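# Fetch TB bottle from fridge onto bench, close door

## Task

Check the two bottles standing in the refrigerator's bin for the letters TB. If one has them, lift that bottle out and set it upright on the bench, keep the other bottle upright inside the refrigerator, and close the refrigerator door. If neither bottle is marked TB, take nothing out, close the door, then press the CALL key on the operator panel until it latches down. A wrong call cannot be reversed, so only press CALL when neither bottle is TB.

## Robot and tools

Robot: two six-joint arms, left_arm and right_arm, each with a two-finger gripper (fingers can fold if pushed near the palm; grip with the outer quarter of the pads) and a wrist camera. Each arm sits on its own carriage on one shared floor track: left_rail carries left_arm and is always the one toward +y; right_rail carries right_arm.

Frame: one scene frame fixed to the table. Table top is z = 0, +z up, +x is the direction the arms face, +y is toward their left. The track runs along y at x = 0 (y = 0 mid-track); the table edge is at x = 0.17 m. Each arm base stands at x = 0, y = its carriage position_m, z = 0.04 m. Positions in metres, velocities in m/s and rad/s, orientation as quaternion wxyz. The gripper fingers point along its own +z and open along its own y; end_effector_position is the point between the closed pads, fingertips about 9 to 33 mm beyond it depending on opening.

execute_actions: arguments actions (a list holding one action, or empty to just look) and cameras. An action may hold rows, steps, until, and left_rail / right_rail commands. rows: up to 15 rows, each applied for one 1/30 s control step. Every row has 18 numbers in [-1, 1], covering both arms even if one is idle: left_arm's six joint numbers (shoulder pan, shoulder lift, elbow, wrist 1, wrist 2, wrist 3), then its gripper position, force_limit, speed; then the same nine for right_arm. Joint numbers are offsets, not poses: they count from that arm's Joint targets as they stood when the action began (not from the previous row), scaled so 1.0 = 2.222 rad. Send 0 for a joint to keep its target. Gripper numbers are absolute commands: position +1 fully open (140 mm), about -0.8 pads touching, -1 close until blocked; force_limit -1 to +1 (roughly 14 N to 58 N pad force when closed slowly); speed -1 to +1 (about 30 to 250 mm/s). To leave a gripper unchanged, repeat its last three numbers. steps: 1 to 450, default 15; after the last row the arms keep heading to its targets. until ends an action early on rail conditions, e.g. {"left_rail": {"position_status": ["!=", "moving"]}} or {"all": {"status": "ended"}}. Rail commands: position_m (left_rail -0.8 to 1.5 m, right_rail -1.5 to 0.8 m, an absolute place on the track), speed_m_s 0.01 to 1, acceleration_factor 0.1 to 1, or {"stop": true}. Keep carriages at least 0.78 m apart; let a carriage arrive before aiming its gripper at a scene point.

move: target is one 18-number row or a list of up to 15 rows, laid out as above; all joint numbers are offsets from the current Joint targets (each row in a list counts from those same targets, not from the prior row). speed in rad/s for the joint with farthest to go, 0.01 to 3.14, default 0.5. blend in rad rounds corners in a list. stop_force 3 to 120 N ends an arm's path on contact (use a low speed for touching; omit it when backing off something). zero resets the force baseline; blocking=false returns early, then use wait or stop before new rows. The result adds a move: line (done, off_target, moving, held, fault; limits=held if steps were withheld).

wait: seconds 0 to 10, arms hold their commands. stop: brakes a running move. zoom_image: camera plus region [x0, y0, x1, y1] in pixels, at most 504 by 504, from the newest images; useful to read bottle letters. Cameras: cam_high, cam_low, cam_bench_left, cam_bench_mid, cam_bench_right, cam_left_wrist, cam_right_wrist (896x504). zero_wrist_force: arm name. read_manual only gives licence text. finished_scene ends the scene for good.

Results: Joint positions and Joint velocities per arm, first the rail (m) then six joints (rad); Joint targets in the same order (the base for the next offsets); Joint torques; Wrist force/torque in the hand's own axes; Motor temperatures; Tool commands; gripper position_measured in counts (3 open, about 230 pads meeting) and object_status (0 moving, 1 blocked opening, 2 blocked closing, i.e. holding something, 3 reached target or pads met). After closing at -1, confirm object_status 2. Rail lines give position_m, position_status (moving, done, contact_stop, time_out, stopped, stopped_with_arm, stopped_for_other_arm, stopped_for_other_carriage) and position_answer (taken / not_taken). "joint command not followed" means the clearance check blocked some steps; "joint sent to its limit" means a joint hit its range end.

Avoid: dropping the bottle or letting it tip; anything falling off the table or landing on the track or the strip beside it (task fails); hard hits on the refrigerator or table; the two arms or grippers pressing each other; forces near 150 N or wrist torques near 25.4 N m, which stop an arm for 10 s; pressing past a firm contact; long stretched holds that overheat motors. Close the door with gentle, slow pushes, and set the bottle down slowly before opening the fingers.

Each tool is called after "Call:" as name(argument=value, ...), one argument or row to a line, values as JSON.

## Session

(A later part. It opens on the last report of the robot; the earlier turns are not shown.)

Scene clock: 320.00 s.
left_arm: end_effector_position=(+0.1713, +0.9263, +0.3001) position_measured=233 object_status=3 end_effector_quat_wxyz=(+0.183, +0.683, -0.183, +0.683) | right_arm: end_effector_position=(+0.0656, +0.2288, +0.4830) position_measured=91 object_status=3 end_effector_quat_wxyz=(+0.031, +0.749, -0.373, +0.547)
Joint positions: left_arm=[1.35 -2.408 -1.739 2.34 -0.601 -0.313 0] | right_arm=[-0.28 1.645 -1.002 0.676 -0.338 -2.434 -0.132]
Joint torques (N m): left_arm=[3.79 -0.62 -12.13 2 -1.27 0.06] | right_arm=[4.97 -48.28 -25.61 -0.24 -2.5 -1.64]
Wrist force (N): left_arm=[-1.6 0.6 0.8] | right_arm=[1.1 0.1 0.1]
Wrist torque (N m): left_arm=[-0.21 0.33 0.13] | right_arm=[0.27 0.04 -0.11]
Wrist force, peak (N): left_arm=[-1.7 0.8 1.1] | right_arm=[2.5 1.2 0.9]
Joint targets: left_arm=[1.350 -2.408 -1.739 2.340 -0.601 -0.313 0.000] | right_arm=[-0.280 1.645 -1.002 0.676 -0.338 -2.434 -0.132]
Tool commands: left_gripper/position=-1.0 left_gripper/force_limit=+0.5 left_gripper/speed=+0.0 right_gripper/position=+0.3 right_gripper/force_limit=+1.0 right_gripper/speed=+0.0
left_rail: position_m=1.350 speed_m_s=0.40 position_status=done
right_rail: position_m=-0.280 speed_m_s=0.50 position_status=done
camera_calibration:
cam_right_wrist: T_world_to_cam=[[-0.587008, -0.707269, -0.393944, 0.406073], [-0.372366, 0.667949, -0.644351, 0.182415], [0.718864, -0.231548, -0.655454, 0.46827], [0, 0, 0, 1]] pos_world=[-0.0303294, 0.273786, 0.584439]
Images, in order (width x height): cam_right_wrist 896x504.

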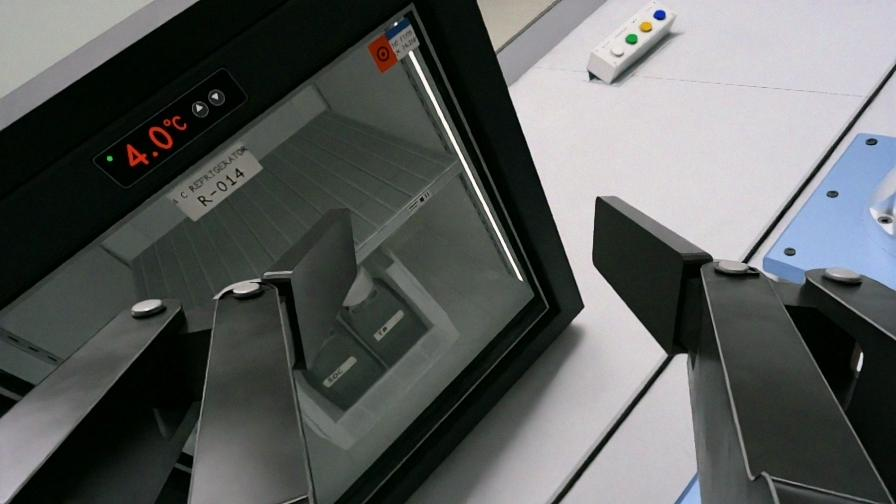

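Call:
execute_actions(
  actions=[
    {"right_rail":{"position_m":-0.95},"steps":200,"until":{"right_rail":{"position_status":["!=","moving"]}}},
  ],
)

Call:
move(
  target=[
    [0,0,0,0,0,0,-1,0.5,0,0,-0.3249,0.1328,-0.2151,0.3884,0,0.3,1,0],
    [0,0,0,0,0,0,-1,0.5,0,-0.85,-0.3591,-0.1692,-0.3,0.3884,0.0594,0.3,1,0],
  ],
  speed=1.0,
  blend=[0.2,0],
)

Scene clock: 343.27 s.
left_arm: end_effector_position=(+0.1713, +0.9263, +0.3001) position_measured=233 object_status=3 end_effector_quat_wxyz=(+0.183, +0.683, -0.183, +0.683) | right_arm: end_effector_position=(+0.0656, -0.4412, +0.4830) position_measured=91 object_status=3 end_effector_quat_wxyz=(+0.031, +0.749, -0.373, +0.547)
Joint positions: left_arm=[1.35 -2.408 -1.739 2.34 -0.601 -0.313 0] | right_arm=[-0.95 1.645 -1.002 0.676 -0.338 -2.434 -0.132]
Joint torques (N m): left_arm=[2.13 -0.64 -14.22 1.98 -1.31 0.16] | right_arm=[4.87 -44.73 -25.53 0.11 -1.24 -0.82]
Wrist force (N): left_arm=[-1.6 0.4 0.5] | right_arm=[1.0 0.0 0.4]
Wrist torque (N m): left_arm=[-0.25 0.34 0.12] | right_arm=[0.25 0.05 -0.12]
Wrist force, peak (N): left_arm=[-2.0 0.7 1.1] | right_arm=[1.8 0.8 0.8]
Joint targets: left_arm=[1.350 -2.408 -1.739 2.340 -0.601 -0.313 0.000] | right_arm=[-0.950 1.645 -1.002 0.676 -0.338 -2.434 -0.132]
Tool commands: left_gripper/position=-1.0 left_gripper/force_limit=+0.5 left_gripper/speed=+0.0 right_gripper/position=+0.3 right_gripper/force_limit=+1.0 right_gripper/speed=+0.0
left_rail: position_m=1.350 speed_m_s=0.40 position_status=done
right_rail: position_m=-0.950 speed_m_s=0.50 position_status=done

Scene clock: 346.77 s.
left_arm: end_effector_position=(+0.1713, +0.9263, +0.3001) position_measured=233 object_status=3 end_effector_quat_wxyz=(+0.183, +0.683, -0.183, +0.683) | right_arm: end_effector_position=(+0.2657, -0.8787, +0.9026) position_measured=91 object_status=3 end_effector_quat_wxyz=(+0.447, +0.109, +0.886, -0.055)
Joint positions: left_arm=[1.35 -2.408 -1.739 2.34 -0.601 -0.313 0] | right_arm=[-0.95 -0.244 -1.8 0.3 -1.004 -1.571 0]
Joint torques (N m): left_arm=[3 -0.86 -14.83 2.01 -1.2 0.4] | right_arm=[-6.28 -4.31 -18.38 -5.11 0.95 1.13]
Wrist force (N): left_arm=[-1.2 0.5 0.8] | right_arm=[0.3 0.6 0.4]
Wrist torque (N m): left_arm=[-0.25 0.25 0.13] | right_arm=[0.21 -0.12 0.17]
Wrist force, peak (N): left_arm=[-1.9 0.9 0.6] | right_arm=[1.3 1.9 -0.2]
Joint targets: left_arm=[1.350 -2.408 -1.739 2.340 -0.601 -0.313 0.000] | right_arm=[-0.950 -0.244 -1.800 0.300 -1.004 -1.571 0.000]
left_rail: position_m=1.350 speed_m_s=0.40 position_status=done
right_rail: position_m=-0.950 speed_m_s=0.50 position_status=done
move: done

Call:
move(
  target=[
    [0,0,0,0,0,0,-1,0.5,0,-0.4077,-0.09,-0.315,-0.5383,0.4820,0,0.3,1,0],
    [0,0,0,0,0,0,-1,0.5,0,-0.4096,-0.3908,-0.3441,-0.9659,0.8946,0,0.3,1,0],
  ],
  speed=0.9,
  blend=[0.2,0],
)

Call:
execute_actions(
  actions=[
    {"right_rail":{"position_m":-0.28},"steps":200,"until":{"right_rail":{"position_status":["!=","moving"]}}},
  ],
  cameras=["cam_right_wrist"],
)

Scene clock: 358.37 s.
left_arm: end_effector_position=(+0.1713, +0.9263, +0.3001) position_measured=233 object_status=3 end_effector_quat_wxyz=(+0.183, +0.683, -0.183, +0.683) | right_arm: end_effector_position=(+0.1211, -0.1916, +0.3001) position_measured=91 object_status=3 end_effector_quat_wxyz=(+0.000, +0.707, +0.000, +0.707)
Joint positions: left_arm=[1.35 -2.408 -1.739 2.34 -0.601 -0.313 0] | right_arm=[-0.95 -1.154 -2.668 -0.465 -3.15 0.417 0]
Joint torques (N m): left_arm=[1.6 -1.32 -16.84 1.91 -1.6 0.78] | right_arm=[-6.98 51.16 11.07 -2.37 1.5 1.18]
Wrist force (N): left_arm=[-1.5 0.5 1.0] | right_arm=[1.4 0.6 0.9]
Wrist torque (N m): left_arm=[-0.22 0.32 0.13] | right_arm=[0.47 0.18 -0.26]
Wrist force, peak (N): left_arm=[-2.1 0.8 0.7] | right_arm=[1.8 0.1 2.7]
Joint targets: left_arm=[1.350 -2.408 -1.739 2.340 -0.601 -0.313 0.000] | right_arm=[-0.950 -1.154 -2.668 -0.465 -3.150 0.417 0.000]
left_rail: position_m=1.350 speed_m_s=0.40 position_status=done
right_rail: position_m=-0.950 speed_m_s=0.50 position_status=done
move: done

Scene clock: 360.73 s.
left_arm: end_effector_position=(+0.1713, +0.9263, +0.3001) position_measured=233 object_status=3 end_effector_quat_wxyz=(+0.183, +0.683, -0.183, +0.683) | right_arm: end_effector_position=(+0.1211, +0.4783, +0.3000) position_measured=91 object_status=3 end_effector_quat_wxyz=(+0.000, +0.707, +0.000, +0.707)
Joint positions: left_arm=[1.35 -2.408 -1.739 2.34 -0.601 -0.313 0] | right_arm=[-0.28 -1.154 -2.668 -0.465 -3.15 0.417 0]
Joint torques (N m): left_arm=[0.16 -0.24 -17.45 2.11 -1.25 0.35] | right_arm=[-1.93 58.98 19.46 0.1 -0.12 1.15]
Wrist force (N): left_arm=[-1.7 0.5 0.6] | right_arm=[1.2 0.7 1.1]
Wrist torque (N m): left_arm=[-0.24 0.38 0.12] | right_arm=[0.48 0.21 -0.26]
Wrist force, peak (N): left_arm=[-1.9 0.7 0.6] | right_arm=[1.4 1.9 1.1]
Joint targets: left_arm=[1.350 -2.408 -1.739 2.340 -0.601 -0.313 0.000] | right_arm=[-0.280 -1.154 -2.668 -0.465 -3.150 0.417 0.000]
Tool commands: left_gripper/position=-1.0 left_gripper/force_limit=+0.5 left_gripper/speed=+0.0 right_gripper/position=+0.3 right_gripper/force_limit=+1.0 right_gripper/speed=+0.0
left_rail: position_m=1.350 speed_m_s=0.40 position_status=done
right_rail: position_m=-0.280 speed_m_s=0.50 position_status=done
camera_calibration:
cam_right_wrist: T_world_to_cam=[[0.0121493, -0.999337, -0.0343098, 0.502257], [-0.341731, 0.0280967, -0.939378, 0.30937], [0.939719, 0.0231375, -0.341163, 0.123404], [0, 0, 0, 1]] pos_world=[-0.0163461, 0.490376, 0.349948]
Images, in order (width x height): cam_right_wrist 896x504.

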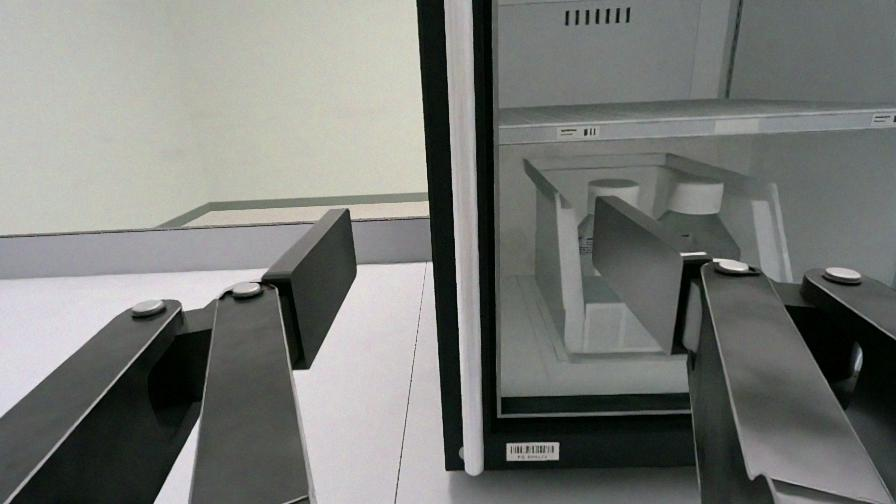

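Call:
move(
  target=[0,0,0,0,0,0,-1,0.5,0,-0.0605,0.0393,-0.0764,0.0371,-0.0605,0,0.3,1,0],
  speed=0.15,
  stop_force=12,
)

Call:
execute_actions(
  actions=[
    {"rows":[[0,0,0,0,0,0,-1,0.5,0,0,0,0,0,0,0,-1,1,-0.2]],"steps":70},
  ],
  cameras=["cam_right_wrist"],
)

Scene clock: 374.57 s.
left_arm: end_effector_position=(+0.1713, +0.9263, +0.3001) position_measured=233 object_status=3 end_effector_quat_wxyz=(+0.183, +0.683, -0.183, +0.683) | right_arm: end_effector_position=(+0.2298, +0.4784, +0.3000) position_measured=91 object_status=3 end_effector_quat_wxyz=(+0.000, +0.707, +0.000, +0.707)
Joint positions: left_arm=[1.35 -2.408 -1.739 2.34 -0.601 -0.313 0] | right_arm=[-0.28 -1.288 -2.581 -0.635 -3.068 0.283 0]
Joint torques (N m): left_arm=[-1.92 0.06 -21.25 1.81 -1.3 0.7] | right_arm=[-6.3 67.89 10.7 1.15 -1.38 0.8]
Wrist force (N): left_arm=[-1.6 0.6 0.6] | right_arm=[1.2 0.8 1.3]
Wrist torque (N m): left_arm=[-0.22 0.35 0.12] | right_arm=[0.51 0.20 -0.26]
Wrist force, peak (N): left_arm=[-2.0 0.5 0.9] | right_arm=[1.3 1.0 2.1]
Joint targets: left_arm=[1.350 -2.408 -1.739 2.340 -0.601 -0.313 0.000] | right_arm=[-0.280 -1.288 -2.581 -0.635 -3.068 0.283 0.000]
left_rail: position_m=1.350 speed_m_s=0.40 position_status=done
right_rail: position_m=-0.280 speed_m_s=0.50 position_status=done
move: done

Scene clock: 377.10 s.
left_arm: end_effector_position=(+0.1713, +0.9263, +0.3001) position_measured=233 object_status=3 end_effector_quat_wxyz=(+0.183, +0.683, -0.183, +0.683) | right_arm: end_effector_position=(+0.2298, +0.4783, +0.3000) position_measured=212 object_status=2 end_effector_quat_wxyz=(+0.000, +0.707, +0.000, +0.707)
Joint positions: left_arm=[1.35 -2.408 -1.739 2.34 -0.601 -0.313 0] | right_arm=[-0.28 -1.288 -2.581 -0.635 -3.068 0.283 0]
Joint torques (N m): left_arm=[-2.46 0.34 -21.54 1.9 -1.31 0.69] | right_arm=[-4.44 58.88 34.19 0.14 -5.86 0.85]
Wrist force (N): left_arm=[-1.2 0.5 0.9] | right_arm=[1.4 12.7 -8.3]
Wrist torque (N m): left_arm=[-0.23 0.27 0.12] | right_arm=[0.17 0.16 -0.07]
Wrist force, peak (N): left_arm=[-1.9 0.6 0.9] | right_arm=[0.8 12.7 -8.6]
Joint targets: left_arm=[1.350 -2.408 -1.739 2.340 -0.601 -0.313 0.000] | right_arm=[-0.280 -1.288 -2.581 -0.635 -3.068 0.283 0.000]
left_rail: position_m=1.350 speed_m_s=0.40 position_status=done
right_rail: position_m=-0.280 speed_m_s=0.50 position_status=done
camera_calibration:
cam_right_wrist: T_world_to_cam=[[0.0121493, -0.999337, -0.0343098, 0.500931], [-0.341731, 0.0280967, -0.939378, 0.346456], [0.939719, 0.0231375, -0.341163, 0.0211286], [0, 0, 0, 1]] pos_world=[0.0924539, 0.490376, 0.349848]
Images, in order (width x height): cam_right_wrist 896x504.

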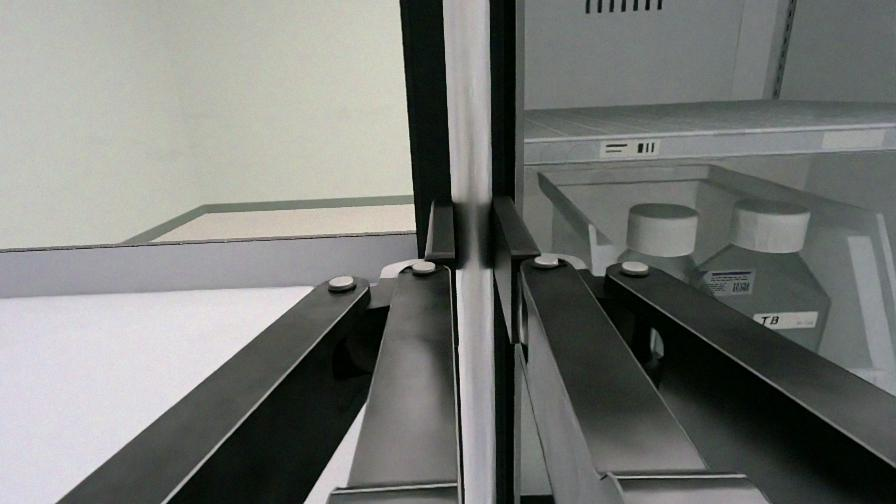

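Call:
move(
  target=[
    [0,0,0,0,0,0,-1,0.5,0,0.0420,0.0694,-0.1302,0.0607,-0.0169,0,-1,1,-0.2],
    [0,0,0,0,0,0,-1,0.5,0,0.0861,0.1282,-0.2357,0.1075,-0.0317,0,-1,1,-0.2],
    [0,0,0,0,0,0,-1,0.5,0,0.1838,0.2357,-0.4151,0.1794,-0.0518,0,-1,1,-0.2],
  ],
  speed=[0.12,0.3,0.3],
  blend=[0.05,0.05,0],
  cameras=["cam_right_wrist"],
)

Scene clock: 395.87 s.
left_arm: end_effector_position=(+0.1713, +0.9263, +0.3001) position_measured=233 object_status=3 end_effector_quat_wxyz=(+0.183, +0.683, -0.183, +0.683) | right_arm: end_effector_position=(+0.0220, +0.3846, +0.3001) position_measured=212 object_status=2 end_effector_quat_wxyz=(-0.185, +0.682, +0.185, +0.682)
Joint positions: left_arm=[1.35 -2.408 -1.739 2.34 -0.601 -0.313 0] | right_arm=[-0.28 -0.88 -2.057 -1.557 -2.669 0.16 0]
Joint torques (N m): left_arm=[-3.07 0.21 -25.08 1.78 -1.15 0.68] | right_arm=[-9.35 37.21 -15.24 -1.49 13.81 0.96]
Wrist force (N): left_arm=[-1.5 0.5 0.4] | right_arm=[34.2 -40.5 -0.7]
Wrist torque (N m): left_arm=[-0.23 0.32 0.13] | right_arm=[1.55 0.65 -0.14]
Wrist force, peak (N): left_arm=[-2.1 0.6 0.7] | right_arm=[-56.1 -8.1 1.7]
Joint targets: left_arm=[1.350 -2.408 -1.739 2.340 -0.601 -0.313 0.000] | right_arm=[-0.280 -0.880 -2.057 -1.557 -2.669 0.168 0.000]
left_rail: position_m=1.350 speed_m_s=0.40 position_status=done
right_rail: position_m=-0.280 speed_m_s=0.50 position_status=done
move: done
camera_calibration:
cam_right_wrist: T_world_to_cam=[[0.516199, -0.855777, -0.0344143, 0.343545], [-0.308999, -0.14861, -0.93938, 0.345496], [0.798785, 0.495541, -0.341146, 0.0400824], [0, 0, 0, 1]] pos_world=[-0.102597, 0.325479, 0.350049]
Images, in order (width x height): cam_right_wrist 896x504.

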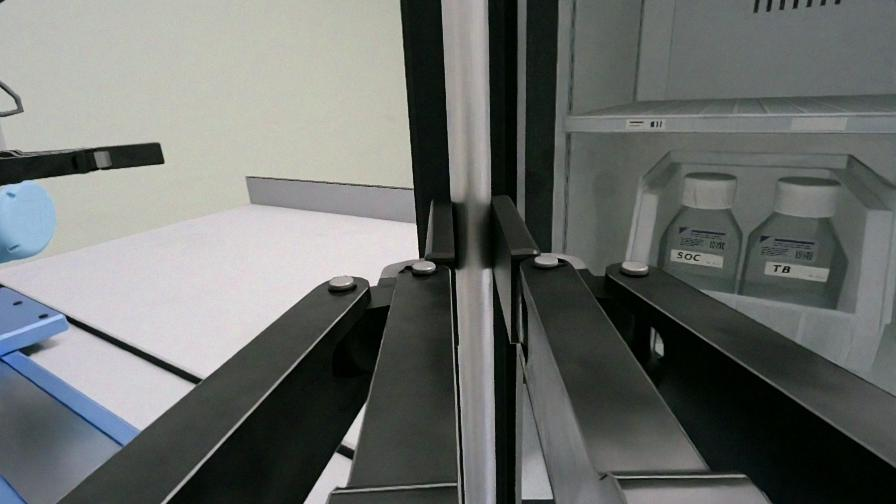

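Call:
move(
  target=[
    [0,0,0,0,0,0,-1,0.5,0,-0.0017,-0.0037,0.0077,-0.0040,-0.0017,0,-1,1,-0.2],
    [0,0,0,0,0,0,-1,0.5,0,0.1144,0.1027,-0.1474,0.0448,-0.0034,0,-1,1,-0.2],
  ],
  speed=0.2,
  blend=[0.01,0],
)

Scene clock: 421.07 s.
left_arm: end_effector_position=(+0.1713, +0.9263, +0.3001) position_measured=233 object_status=3 end_effector_quat_wxyz=(+0.183, +0.683, -0.183, +0.683) | right_arm: end_effector_position=(-0.0571, +0.3048, +0.3016) position_measured=212 object_status=2 end_effector_quat_wxyz=(-0.271, +0.653, +0.270, +0.653)
Joint positions: left_arm=[1.35 -2.408 -1.739 2.34 -0.601 -0.313 0] | right_arm=[-0.28 -0.626 -1.829 -1.884 -2.57 0.16 0]
Joint torques (N m): left_arm=[-4.51 -0.26 -27.17 1.97 -1.39 1.3] | right_arm=[-3.87 22.66 -14.17 0.54 10.69 1.13]
Wrist force (N): left_arm=[-1.5 0.5 0.9] | right_arm=[49.9 -26.0 0.3]
Wrist torque (N m): left_arm=[-0.23 0.32 0.12] | right_arm=[1.11 0.88 -0.09]
Wrist force, peak (N): left_arm=[-1.9 0.9 1.0] | right_arm=[49.9 -26.0 0.3]
Joint targets: left_arm=[1.350 -2.408 -1.739 2.340 -0.601 -0.313 0.000] | right_arm=[-0.280 -0.626 -1.829 -1.884 -2.570 0.160 0.000]
left_rail: position_m=1.350 speed_m_s=0.40 position_status=done
right_rail: position_m=-0.280 speed_m_s=0.50 position_status=done
move: done; blend cut to 0.0086 rad at target 1

Call:
move(
  target=[0,0,0,0,0,0,-1,0.5,0,0,0.00135,0.00113,-0.00248,0,0,-1,1,-0.2],
  speed=0.02,
)

Scene clock: 427.00 s.
left_arm: end_effector_position=(+0.1713, +0.9263, +0.3001) position_measured=233 object_status=3 end_effector_quat_wxyz=(+0.183, +0.683, -0.183, +0.683) | right_arm: end_effector_position=(-0.0570, +0.3046, +0.3035) position_measured=212 object_status=2 end_effector_quat_wxyz=(-0.270, +0.653, +0.270, +0.653)
Joint positions: left_arm=[1.35 -2.408 -1.739 2.34 -0.601 -0.313 0] | right_arm=[-0.28 -0.626 -1.826 -1.882 -2.575 0.16 0]
Joint torques (N m): left_arm=[-4.59 0.1 -26.51 1.99 -1.48 1.47] | right_arm=[-8.84 50.49 32.2 -5.94 9.63 0.99]
Wrist force (N): left_arm=[-1.4 0.7 0.9] | right_arm=[-24.1 -22.6 0.6]
Wrist torque (N m): left_arm=[-0.20 0.30 0.12] | right_arm=[1.04 -0.20 0.01]
Wrist force, peak (N): left_arm=[-2.1 0.4 1.0] | right_arm=[52.1 -27.8 0.2]
Joint targets: left_arm=[1.350 -2.408 -1.739 2.340 -0.601 -0.313 0.000] | right_arm=[-0.280 -0.626 -1.826 -1.882 -2.575 0.160 0.000]
left_rail: position_m=1.350 speed_m_s=0.40 position_status=done
right_rail: position_m=-0.280 speed_m_s=0.50 position_status=done
move: done

Call:
move(
  target=[
    [0,0,0,0,0,0,-1,0.5,0,0.1524,0.1159,-0.1349,0.0190,0.0346,0,-1,1,-0.2],
    [0,0,0,0,0,0,-1,0.5,0,0.3015,0.2122,-0.2173,0.0051,0.1052,0,-1,1,-0.2],
  ],
  speed=0.3,
  blend=[0.04,0],
  cameras=["cam_right_wrist","cam_bench_mid"],
)

Scene clock: 439.73 s.
left_arm: end_effector_position=(+0.1713, +0.9263, +0.3001) position_measured=233 object_status=3 end_effector_quat_wxyz=(+0.183, +0.683, -0.183, +0.683) | right_arm: end_effector_position=(-0.1364, +0.1350, +0.3038) position_measured=212 object_status=2 end_effector_quat_wxyz=(-0.405, +0.579, +0.405, +0.579)
Joint positions: left_arm=[1.35 -2.408 -1.739 2.34 -0.601 -0.313 0] | right_arm=[-0.28 0.044 -1.354 -2.365 -2.564 0.394 0]
Joint torques (N m): left_arm=[-4.94 -0.7 -26.62 1.93 -1.4 1.5] | right_arm=[-3.22 15.86 -12.54 1.64 12.48 0.8]
Wrist force (N): left_arm=[-1.6 0.6 0.7] | right_arm=[53.9 -29.2 0.0]
Wrist torque (N m): left_arm=[-0.21 0.34 0.13] | right_arm=[1.29 1.02 -0.13]
Wrist force, peak (N): left_arm=[-1.9 0.7 1.0] | right_arm=[58.7 -27.1 0.1]
Joint targets: left_arm=[1.350 -2.408 -1.739 2.340 -0.601 -0.313 0.000] | right_arm=[-0.280 0.044 -1.354 -2.365 -2.564 0.394 0.000]
left_rail: position_m=1.350 speed_m_s=0.40 position_status=done
right_rail: position_m=-0.280 speed_m_s=0.50 position_status=done
move: done
camera_calibration:
cam_right_wrist: T_world_to_cam=[[0.943113, -0.330676, -0.034525, 0.199219], [-0.143603, -0.311492, -0.939335, 0.307447], [0.299861, 0.890857, -0.341258, 0.17018], [0, 0, 0, 1]] pos_world=[-0.194766, 0.010038, 0.35375]
Images, in order (width x height): cam_bench_mid 896x504, cam_right_wrist 896x504.

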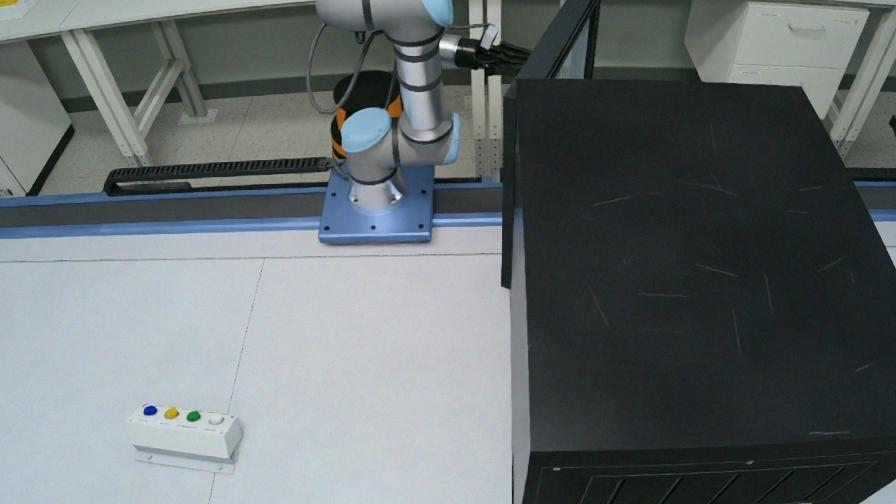

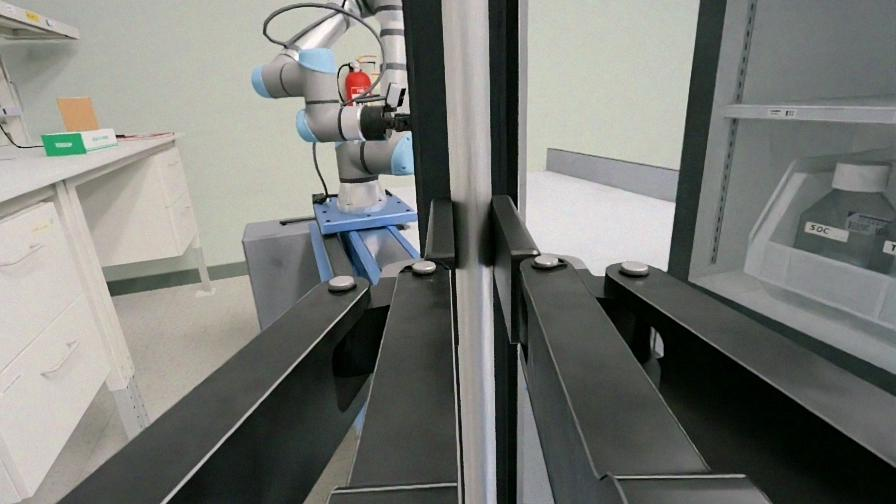

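Call:
execute_actions(
  actions=[
    {"left_rail":{"position_m":1.0,"speed_m_s":0.4},"rows":[[0,0,0,0,0,0,-1,0.5,0,0,0.00126,0.00117,-0.0024,0,0,-1,1,-0.2]],"steps":150,"until":{"left_rail":{"position_status":["!=","moving"]}}},
  ],
)

Call:
move(
  target=[0.1999,0.2295,-0.2134,-0.0161,0.1217,0,-1,0.5,0,0,0,0,0,0,0,-1,1,-0.2],
  speed=0.6,
  cameras=["cam_left_wrist"],
)

Scene clock: 453.87 s.
left_arm: end_effector_position=(+0.1713, +0.5763, +0.3001) position_measured=233 object_status=3 end_effector_quat_wxyz=(+0.183, +0.683, -0.183, +0.683) | right_arm: end_effector_position=(-0.1364, +0.1350, +0.3053) position_measured=212 object_status=2 end_effector_quat_wxyz=(-0.406, +0.579, +0.405, +0.579)
Joint positions: left_arm=[1 -2.408 -1.739 2.34 -0.601 -0.313 0] | right_arm=[-0.28 0.044 -1.352 -2.362 -2.569 0.394 0]
Joint torques (N m): left_arm=[-5.51 -0.67 -23.52 1.8 -1.4 1.96] | right_arm=[-11.24 19.52 24.36 -4.9 6.99 0.53]
Wrist force (N): left_arm=[-1.7 0.4 0.6] | right_arm=[-0.7 -21.6 0.7]
Wrist torque (N m): left_arm=[-0.25 0.37 0.13] | right_arm=[1.11 0.22 -0.12]
Wrist force, peak (N): left_arm=[-1.7 1.6 1.5] | right_arm=[55.5 -29.7 -0.1]
Joint targets: left_arm=[1.000 -2.408 -1.739 2.340 -0.601 -0.313 0.000] | right_arm=[-0.280 0.044 -1.352 -2.362 -2.569 0.394 0.000]
left_rail: position_m=1.000 speed_m_s=0.40 position_status=done
right_rail: position_m=-0.280 speed_m_s=0.50 position_status=done

Scene clock: 455.37 s.
left_arm: end_effector_position=(+0.2402, +0.4193, +0.2700) position_measured=233 object_status=3 end_effector_quat_wxyz=(+0.123, +0.696, -0.123, +0.696) end_effector_velocity=(+0.000, -0.002, +0.001) end_effector_angular_velocity=(-0.003, +0.001, +0.001) | right_arm: end_effector_position=(-0.1364, +0.1350, +0.3053) position_measured=212 object_status=2 end_effector_quat_wxyz=(-0.406, +0.579, +0.405, +0.579)
Joint positions: left_arm=[1 -1.964 -1.229 1.866 -0.637 -0.043 0] | right_arm=[-0.28 0.044 -1.352 -2.362 -2.569 0.394 0]
Joint velocities: left_arm=[0 0.002 0.002 -0.005 -0.001 0.002 0] | right_arm=[within noise]
Joint torques (N m): left_arm=[6.46 -21.36 -26.76 -0.96 1.49 2.13] | right_arm=[-14.56 17.92 22.91 -5.06 7 0.4]
Wrist force (N): left_arm=[-1.3 0.5 0.6] | right_arm=[-1.2 -21.6 0.8]
Wrist torque (N m): left_arm=[-0.22 0.28 0.12] | right_arm=[1.13 0.24 -0.12]
Wrist force, peak (N): left_arm=[-2.4 1.7 2.4] | right_arm=[-0.7 -21.8 0.7]
Joint targets: left_arm=[1.000 -1.963 -1.229 1.866 -0.637 -0.043 0.000] | right_arm=[-0.280 0.044 -1.352 -2.362 -2.569 0.394 0.000]
left_rail: position_m=1.000 speed_m_s=0.40 position_status=done
right_rail: position_m=-0.280 speed_m_s=0.50 position_status=done
move: done
camera_calibration:
cam_left_wrist: T_world_to_cam=[[-0.363747, -0.931317, 0.0183686, 0.48283], [-0.28426, 0.0922024, -0.954303, 0.298711], [0.887065, -0.352347, -0.298275, 0.15912], [0, 0, 0, 1]] pos_world=[0.11939, 0.478191, 0.323654]
Images, in order (width x height): cam_left_wrist 896x504.

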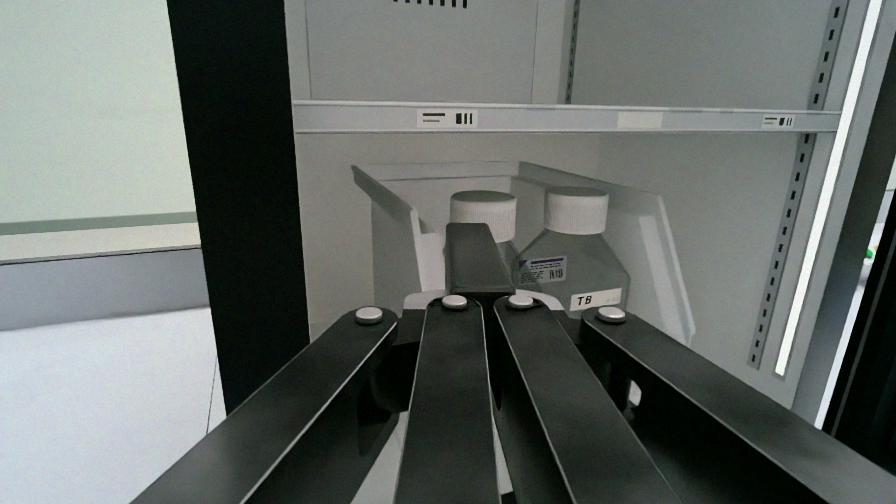

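Call:
execute_actions(
  actions=[
    {"left_rail":{"position_m":0.95,"speed_m_s":0.2},"steps":150,"until":{"left_rail":{"position_status":["!=","moving"]}}},
  ],
)

Call:
move(
  target=[0.0582,0.1135,-0.1483,0.0348,0.0185,0,-0.03,-0.5,-0.5,0,0,0,0,0,0,-1,1,-0.2],
  speed=0.4,
  cameras=["cam_left_wrist"],
)

Scene clock: 513.73 s.
left_arm: end_effector_position=(+0.2403, +0.3693, +0.2699) position_measured=233 object_status=3 end_effector_quat_wxyz=(+0.123, +0.696, -0.123, +0.696) | right_arm: end_effector_position=(-0.1364, +0.1350, +0.3053) position_measured=212 object_status=2 end_effector_quat_wxyz=(-0.406, +0.579, +0.405, +0.579)
Joint positions: left_arm=[0.95 -1.963 -1.229 1.865 -0.637 -0.043 0] | right_arm=[-0.28 0.044 -1.352 -2.362 -2.569 0.394 0]
Joint torques (N m): left_arm=[4.08 -22.4 -24.16 -0.1 1.2 2.1] | right_arm=[-14.22 19.24 22.78 -4.74 7.16 0.7]
Wrist force (N): left_arm=[-1.6 0.6 0.9] | right_arm=[-0.5 -21.6 0.8]
Wrist torque (N m): left_arm=[-0.20 0.35 0.12] | right_arm=[1.12 0.25 -0.12]
Wrist force, peak (N): left_arm=[-1.6 1.7 1.1] | right_arm=[-1.2 -22.0 0.7]
Joint targets: left_arm=[0.950 -1.963 -1.229 1.866 -0.637 -0.043 0.000] | right_arm=[-0.280 0.044 -1.352 -2.362 -2.569 0.394 0.000]
Tool commands: left_gripper/position=-1.0 left_gripper/force_limit=+0.5 left_gripper/speed=+0.0 right_gripper/position=-1.0 right_gripper/force_limit=+1.0 right_gripper/speed=-0.2
left_rail: position_m=0.950 speed_m_s=0.20 position_status=done
right_rail: position_m=-0.280 speed_m_s=0.50 position_status=done

Scene clock: 515.17 s.
left_arm: end_effector_position=(+0.2808, +0.2841, +0.2468) position_measured=132 object_status=3 end_effector_quat_wxyz=(+0.092, +0.701, -0.092, +0.701) | right_arm: end_effector_position=(-0.1364, +0.1350, +0.3053) position_measured=212 object_status=2 end_effector_quat_wxyz=(-0.406, +0.579, +0.405, +0.579)
Joint positions: left_arm=[0.95 -1.834 -0.977 1.536 -0.559 -0.001 0] | right_arm=[-0.28 0.044 -1.352 -2.362 -2.569 0.394 0]
Joint torques (N m): left_arm=[7.35 -26.43 -27.42 1.71 1.98 2.19] | right_arm=[-14.23 19.33 24.11 -4.87 7.08 0.74]
Wrist force (N): left_arm=[-1.8 0.7 0.7] | right_arm=[-1.2 -21.8 0.7]
Wrist torque (N m): left_arm=[-0.20 0.40 0.12] | right_arm=[1.09 0.25 -0.12]
Wrist force, peak (N): left_arm=[-2.1 1.1 1.5] | right_arm=[-1.0 -21.8 0.8]
Joint targets: left_arm=[0.950 -1.834 -0.976 1.536 -0.559 -0.001 0.000] | right_arm=[-0.280 0.044 -1.352 -2.362 -2.569 0.394 0.000]
left_rail: position_m=0.950 speed_m_s=0.20 position_status=done
right_rail: position_m=-0.280 speed_m_s=0.50 position_status=done
move: done
camera_calibration:
cam_left_wrist: T_world_to_cam=[[-0.280209, -0.959765, 0.018265, 0.356831], [-0.291251, 0.0668712, -0.954307, 0.309731], [0.914689, -0.272724, -0.298271, 0.0381967], [0, 0, 0, 1]] pos_world=[0.155258, 0.332179, 0.300454]
Images, in order (width x height): cam_left_wrist 896x504.

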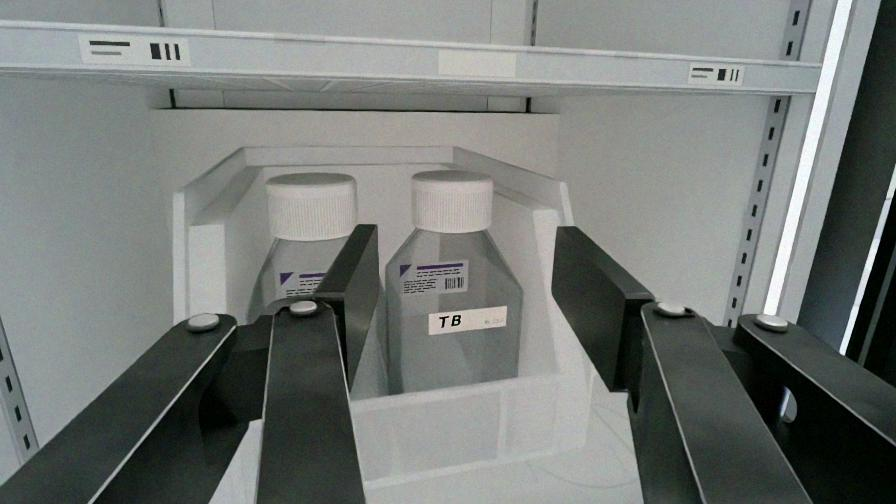

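Call:
move(
  target=[
    [0.0467,0.0156,-0.0260,0.0103,0.0467,0,-0.03,-0.5,-0.5,0,0,0,0,0,0,-1,1,-0.2],
    [0.0913,0.0367,-0.0618,0.0250,0.0913,0,-0.03,-0.5,-0.5,0,0,0,0,0,0,-1,1,-0.2],
  ],
  speed=0.12,
  blend=[0.03,0],
  stop_force=8,
  cameras=["cam_left_wrist"],
)

Scene clock: 537.00 s.
left_arm: end_effector_position=(+0.3968, +0.2532, +0.2450) position_measured=132 object_status=3 end_effector_quat_wxyz=(+0.092, +0.701, -0.092, +0.701) | right_arm: end_effector_position=(-0.1364, +0.1350, +0.3053) position_measured=212 object_status=2 end_effector_quat_wxyz=(-0.406, +0.579, +0.405, +0.579)
Joint positions: left_arm=[0.95 -1.631 -0.895 1.399 -0.504 0.201 0] | right_arm=[-0.28 0.044 -1.352 -2.362 -2.569 0.394 0]
Joint torques (N m): left_arm=[6.89 -32.06 -29.6 1.19 1.98 2.22] | right_arm=[-13.34 19.2 23.61 -4.75 7.17 0.31]
Wrist force (N): left_arm=[-1.4 0.4 1.1] | right_arm=[-0.5 -21.6 0.8]
Wrist torque (N m): left_arm=[-0.26 0.35 0.12] | right_arm=[1.11 0.21 -0.12]
Wrist force, peak (N): left_arm=[-1.6 0.1 1.7] | right_arm=[-1.1 -22.0 0.6]
Joint targets: left_arm=[0.950 -1.631 -0.895 1.399 -0.504 0.201 0.000] | right_arm=[-0.280 0.044 -1.352 -2.362 -2.569 0.394 0.000]
left_rail: position_m=0.950 speed_m_s=0.20 position_status=done
right_rail: position_m=-0.280 speed_m_s=0.50 position_status=done
move: done
camera_calibration:
cam_left_wrist: T_world_to_cam=[[-0.280202, -0.959761, 0.0185951, 0.359635], [-0.291334, 0.0665658, -0.954303, 0.344102], [0.914664, -0.272815, -0.298263, -0.0769013], [0, 0, 0, 1]] pos_world=[0.271358, 0.301278, 0.298753]
Images, in order (width x height): cam_left_wrist 896x504.

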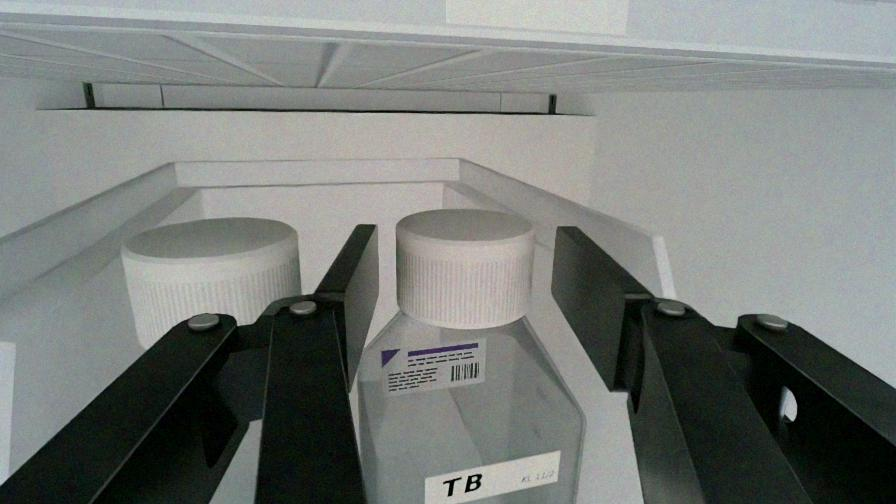

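Call:
move(
  target=[0.0100,0.0055,-0.0099,0.0045,0.0100,0,-0.03,-0.5,-0.5,0,0,0,0,0,0,-1,1,-0.2],
  speed=0.05,
  stop_force=8,
)

Call:
execute_actions(
  actions=[
    {"rows":[[0,0,0,0,0,0,-1,0.1,-1,0,0,0,0,0,0,-1,1,-0.2]],"steps":60},
  ],
  cameras=["cam_left_wrist"],
)

Scene clock: 546.40 s.
left_arm: end_effector_position=(+0.4103, +0.2496, +0.2451) position_measured=132 object_status=3 end_effector_quat_wxyz=(+0.092, +0.701, -0.092, +0.701) | right_arm: end_effector_position=(-0.1364, +0.1350, +0.3053) position_measured=212 object_status=2 end_effector_quat_wxyz=(-0.406, +0.579, +0.405, +0.579)
Joint positions: left_arm=[0.95 -1.609 -0.883 1.377 -0.494 0.224 0] | right_arm=[-0.28 0.044 -1.352 -2.362 -2.569 0.394 0]
Joint torques (N m): left_arm=[6.44 -33.14 -31.82 0.62 2.47 2.03] | right_arm=[-12.89 18.51 23.83 -4.7 7.65 0.48]
Wrist force (N): left_arm=[-1.3 -2.8 -1.2] | right_arm=[-0.3 -21.0 0.6]
Wrist torque (N m): left_arm=[-0.31 0.36 0.14] | right_arm=[1.11 0.21 -0.12]
Wrist force, peak (N): left_arm=[-1.7 -3.1 -1.5] | right_arm=[-1.2 -22.0 0.7]
Joint targets: left_arm=[0.950 -1.609 -0.883 1.377 -0.494 0.224 0.000] | right_arm=[-0.280 0.044 -1.352 -2.362 -2.569 0.394 0.000]
left_rail: position_m=0.950 speed_m_s=0.20 position_status=done
right_rail: position_m=-0.280 speed_m_s=0.50 position_status=done
move: done

Scene clock: 548.60 s.
left_arm: end_effector_position=(+0.4103, +0.2496, +0.2451) position_measured=161 object_status=2 end_effector_quat_wxyz=(+0.092, +0.701, -0.092, +0.701) | right_arm: end_effector_position=(-0.1364, +0.1350, +0.3053) position_measured=212 object_status=2 end_effector_quat_wxyz=(-0.406, +0.579, +0.405, +0.579)
Joint positions: left_arm=[0.95 -1.609 -0.883 1.377 -0.494 0.224 0] | right_arm=[-0.28 0.044 -1.352 -2.362 -2.569 0.394 0]
Joint torques (N m): left_arm=[6.36 -43.4 -18.35 0.59 -1.62 2.15] | right_arm=[-14.01 19.14 22.76 -5.03 7.32 0.28]
Wrist force (N): left_arm=[-3.5 0.1 0.8] | right_arm=[0.0 -21.9 0.6]
Wrist torque (N m): left_arm=[-0.29 0.37 0.20] | right_arm=[1.06 0.24 -0.12]
Wrist force, peak (N): left_arm=[-4.5 0.4 0.7] | right_arm=[-1.0 -22.1 0.5]
Joint targets: left_arm=[0.950 -1.609 -0.883 1.377 -0.494 0.224 0.000] | right_arm=[-0.280 0.044 -1.352 -2.362 -2.569 0.394 0.000]
left_rail: position_m=0.950 speed_m_s=0.20 position_status=done
right_rail: position_m=-0.280 speed_m_s=0.50 position_status=done
camera_calibration:
cam_left_wrist: T_world_to_cam=[[-0.280198, -0.959768, 0.0182912, 0.360027], [-0.291346, 0.0668703, -0.954278, 0.348151], [0.914662, -0.272716, -0.298362, -0.090139], [0, 0, 0, 1]] pos_world=[0.284758, 0.297679, 0.298754]
Images, in order (width x height): cam_left_wrist 896x504.

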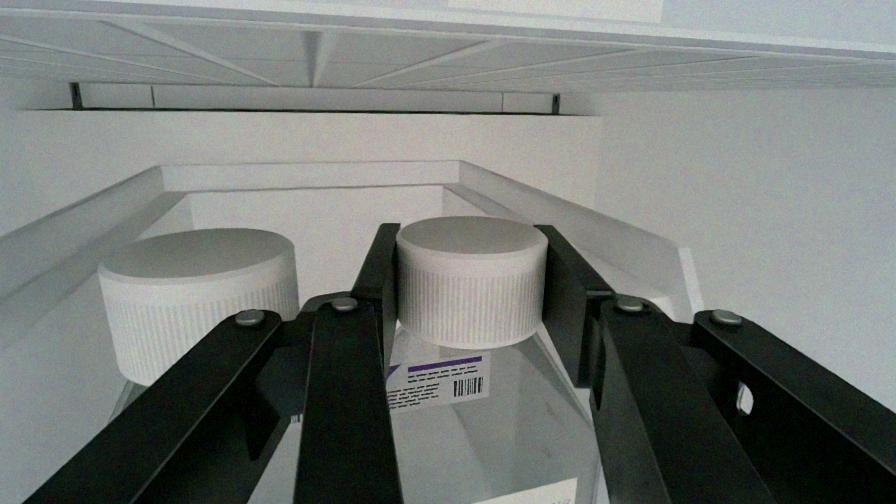

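Call:
move(
  target=[
    [0,0,0,0,0,0,-0.98,0.7,-1,0,0,0,0,0,0,-1,1,-0.2],
    [-0.0045,-0.0183,0.0728,-0.2309,0.0031,0.1722,-0.98,0.7,-1,0,0,0,0,0,0,-1,1,-0.2],
    [-0.0129,-0.0097,0.1392,-0.5039,0.0275,0.3652,-0.98,0.7,-1,0,0,0,0,0,0,-1,1,-0.2],
  ],
  speed=0.25,
  blend=[0,0.05,0],
  cameras=["cam_left_wrist","cam_right_wrist"],
)

Scene clock: 636.77 s.
left_arm: end_effector_position=(+0.3860, +0.2490, +0.2576) position_measured=161 object_status=2 end_effector_quat_wxyz=(+0.101, +0.624, -0.082, +0.770) | right_arm: end_effector_position=(-0.1364, +0.1350, +0.3053) position_measured=212 object_status=2 end_effector_quat_wxyz=(-0.406, +0.579, +0.405, +0.579)
Joint positions: left_arm=[0.95 -1.638 -0.904 1.686 -1.613 0.285 0.811] | right_arm=[-0.28 0.044 -1.352 -2.362 -2.569 0.394 0]
Joint torques (N m): left_arm=[-6.34 -33.15 -9.47 -4.96 4.8 2.24] | right_arm=[-7.7 19.32 23.32 -4.63 7.52 -0.08]
Wrist force (N): left_arm=[-5.9 0.8 0.1] | right_arm=[-0.3 -21.8 0.6]
Wrist torque (N m): left_arm=[-0.21 0.34 0.12] | right_arm=[1.14 0.21 -0.12]
Wrist force, peak (N): left_arm=[7.5 -1.6 2.4] | right_arm=[-0.6 -22.1 0.7]
Joint targets: left_arm=[0.950 -1.638 -0.904 1.686 -1.613 0.285 0.811] | right_arm=[-0.280 0.044 -1.352 -2.362 -2.569 0.394 0.000]
left_rail: position_m=0.950 speed_m_s=0.20 position_status=done
right_rail: position_m=-0.280 speed_m_s=0.50 position_status=done
move: done
camera_calibration:
cam_left_wrist: T_world_to_cam=[[-0.283161, -0.958981, 0.0132571, 0.354599], [-0.0936284, 0.0138839, -0.99551, 0.300631], [0.954491, -0.283131, -0.0937192, -0.129848], [0, 0, 0, 1]] pos_world=[0.252495, 0.299116, 0.282411]
cam_right_wrist: T_world_to_cam=[[0.943099, -0.330706, -0.0346181, 0.199302], [-0.143696, -0.311459, -0.939332, 0.308837], [0.299861, 0.890857, -0.341258, 0.170692], [0, 0, 0, 1]] pos_world=[-0.194766, 0.0100383, 0.35525]
Images, in order (width x height): cam_left_wrist 896x504, cam_right_wrist 896x504.

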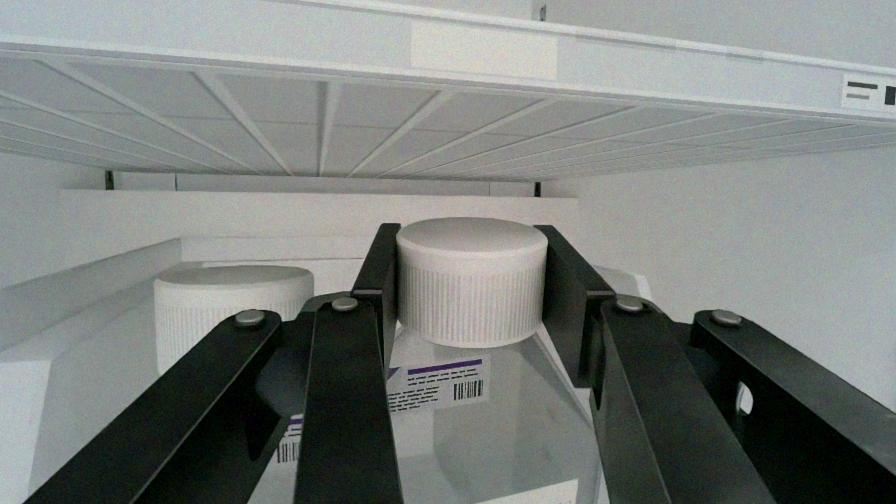

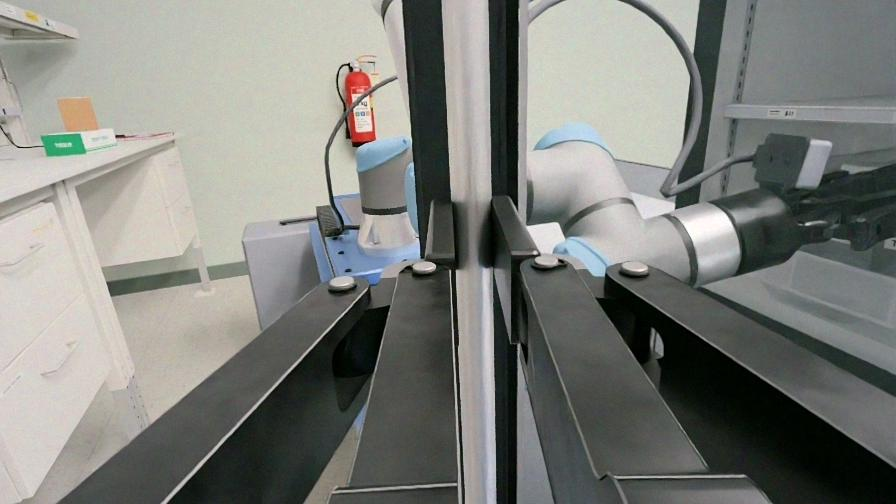

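Call:
move(
  target=[
    [-0.0062,0.0751,0.0228,-0.2713,0.0907,0.1637,-0.98,0.7,-1,0,0,0,0,0,0,-1,1,-0.2],
    [0.0018,0.1461,-0.0061,-0.3684,0.1965,0.2049,-0.98,0.7,-1,0,0,0,0,0,0,-1,1,-0.2],
  ],
  speed=0.2,
  blend=[0.05,0],
  stop_force=25,
  cameras=["cam_left_wrist","cam_right_wrist"],
)

Scene clock: 646.87 s.
left_arm: end_effector_position=(+0.3341, +0.2451, +0.2640) position_measured=161 object_status=2 end_effector_quat_wxyz=(+0.118, +0.454, -0.061, +0.881) | right_arm: end_effector_position=(-0.1364, +0.1350, +0.3053) position_measured=212 object_status=2 end_effector_quat_wxyz=(-0.406, +0.579, +0.405, +0.579)
Joint positions: left_arm=[0.95 -1.639 -0.629 1.693 -2.364 0.647 1.238] | right_arm=[-0.28 0.044 -1.352 -2.362 -2.569 0.394 0]
Joint torques (N m): left_arm=[-6.36 -61.83 -6.83 -2.66 0.88 -2.3] | right_arm=[-5.31 18.31 23.09 -4.8 7.73 0.04]
Wrist force (N): left_arm=[-5.6 1.6 -1.9] | right_arm=[0.3 -21.7 0.5]
Wrist torque (N m): left_arm=[-0.13 0.29 0.15] | right_arm=[1.09 0.21 -0.12]
Wrist force, peak (N): left_arm=[-7.3 1.2 -3.4] | right_arm=[0.0 -22.3 0.5]
Joint targets: left_arm=[0.950 -1.639 -0.629 1.693 -2.364 0.647 1.238] | right_arm=[-0.280 0.044 -1.352 -2.362 -2.569 0.394 0.000]
left_rail: position_m=0.950 speed_m_s=0.20 position_status=done
right_rail: position_m=-0.280 speed_m_s=0.50 position_status=done
move: held (left_arm; a check stopped the path); path passed 1 of 2 targets; limits=held; left_arm: the wrist 2 is farthest, 0.075 rad from its target
joint command not followed: on one or more control steps a check withheld the commanded joint targets of the left arm, and it was not sent them on those steps.
cause: the commanded joint targets, or the way to them, would bring a part of the arm (just beyond joint 6 (wrist 2)) too close to the robot's own body.
camera_calibration:
cam_left_wrist: T_world_to_cam=[[-0.291442, -0.956588, 0.00111434, 0.341568], [0.297541, -0.0917581, -0.950289, 0.18545], [0.909138, -0.276622, 0.311366, -0.174307], [0, 0, 0, 1]] pos_world=[0.202837, 0.295539, 0.230123]
cam_right_wrist: T_world_to_cam=[[0.943099, -0.330706, -0.0346181, 0.199302], [-0.143696, -0.311459, -0.939332, 0.308837], [0.299861, 0.890857, -0.341258, 0.170692], [0, 0, 0, 1]] pos_world=[-0.194766, 0.0100383, 0.35525]
Images, in order (width x height): cam_left_wrist 896x504, cam_right_wrist 896x504.

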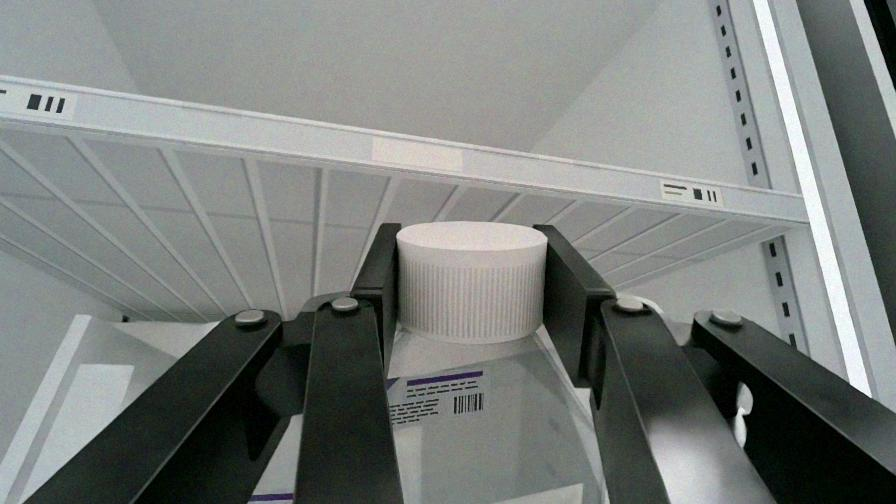

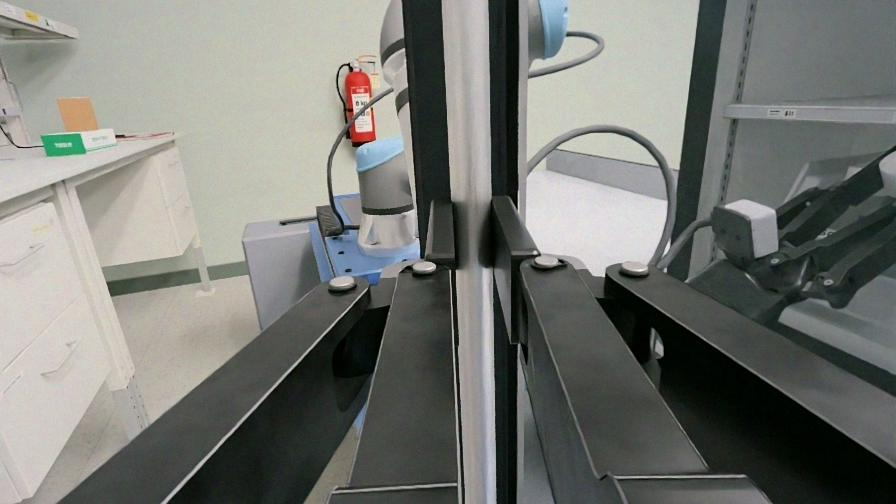

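Call:
move(
  target=[
    [-0.0093,0.0056,0.0032,-0.0248,0.0008,0.0183,-0.98,0.7,-1,0,0,0,0,0,0,-1,1,-0.2],
    [-0.0165,-0.0242,0.0128,-0.0138,-0.0009,0.0298,-0.98,0.7,-1,0,0,0,0,0,0,-1,1,-0.2],
  ],
  speed=0.06,
  blend=[0.005,0],
  stop_force=15,
  cameras=["cam_left_wrist","cam_right_wrist"],
)

Scene clock: 678.30 s.
left_arm: end_effector_position=(+0.3099, +0.2475, +0.2945) position_measured=161 object_status=2 end_effector_quat_wxyz=(+0.118, +0.450, -0.060, +0.883) | right_arm: end_effector_position=(-0.1364, +0.1350, +0.3053) position_measured=212 object_status=2 end_effector_quat_wxyz=(-0.406, +0.579, +0.405, +0.579)
Joint positions: left_arm=[0.95 -1.676 -0.683 1.721 -2.394 0.645 1.304] | right_arm=[-0.28 0.044 -1.352 -2.362 -2.569 0.394 0]
Joint torques (N m): left_arm=[-6.93 -60.78 -6.62 -2.27 1.04 2.26] | right_arm=[-5.13 17.61 24.19 -4.65 7.96 0.03]
Wrist force (N): left_arm=[-5.8 1.5 -2.0] | right_arm=[-0.1 -21.7 0.6]
Wrist torque (N m): left_arm=[-0.13 0.30 0.05] | right_arm=[1.10 0.25 -0.13]
Wrist force, peak (N): left_arm=[-6.4 1.4 -2.6] | right_arm=[-0.4 -22.0 0.5]
Joint targets: left_arm=[0.950 -1.676 -0.683 1.721 -2.394 0.645 1.304] | right_arm=[-0.280 0.044 -1.352 -2.362 -2.569 0.394 0.000]
left_rail: position_m=0.950 speed_m_s=0.20 position_status=done
right_rail: position_m=-0.280 speed_m_s=0.50 position_status=done
move: done
camera_calibration:
cam_left_wrist: T_world_to_cam=[[-0.289007, -0.957323, 0.00266871, 0.33581], [0.304689, -0.0946246, -0.94774, 0.219575], [0.907546, -0.27309, 0.319033, -0.163722], [0, 0, 0, 1]] pos_world=[0.178735, 0.297545, 0.259436]
cam_right_wrist: T_world_to_cam=[[0.943099, -0.330706, -0.0346181, 0.199302], [-0.143696, -0.311459, -0.939332, 0.308837], [0.299861, 0.890857, -0.341258, 0.170692], [0, 0, 0, 1]] pos_world=[-0.194766, 0.0100383, 0.35525]
Images, in order (width x height): cam_left_wrist 896x504, cam_right_wrist 896x504.

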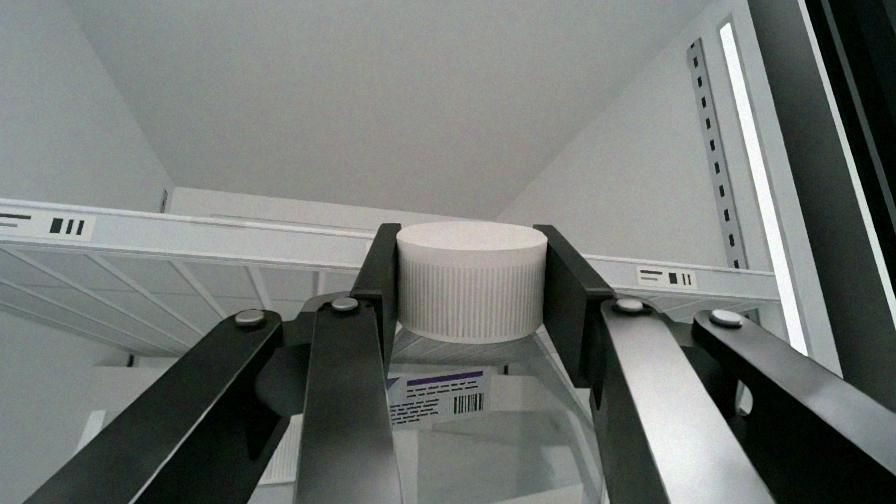

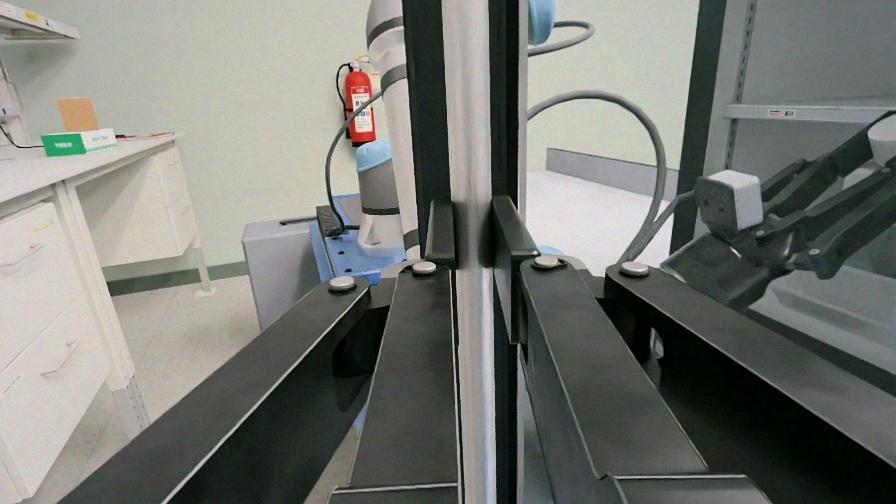

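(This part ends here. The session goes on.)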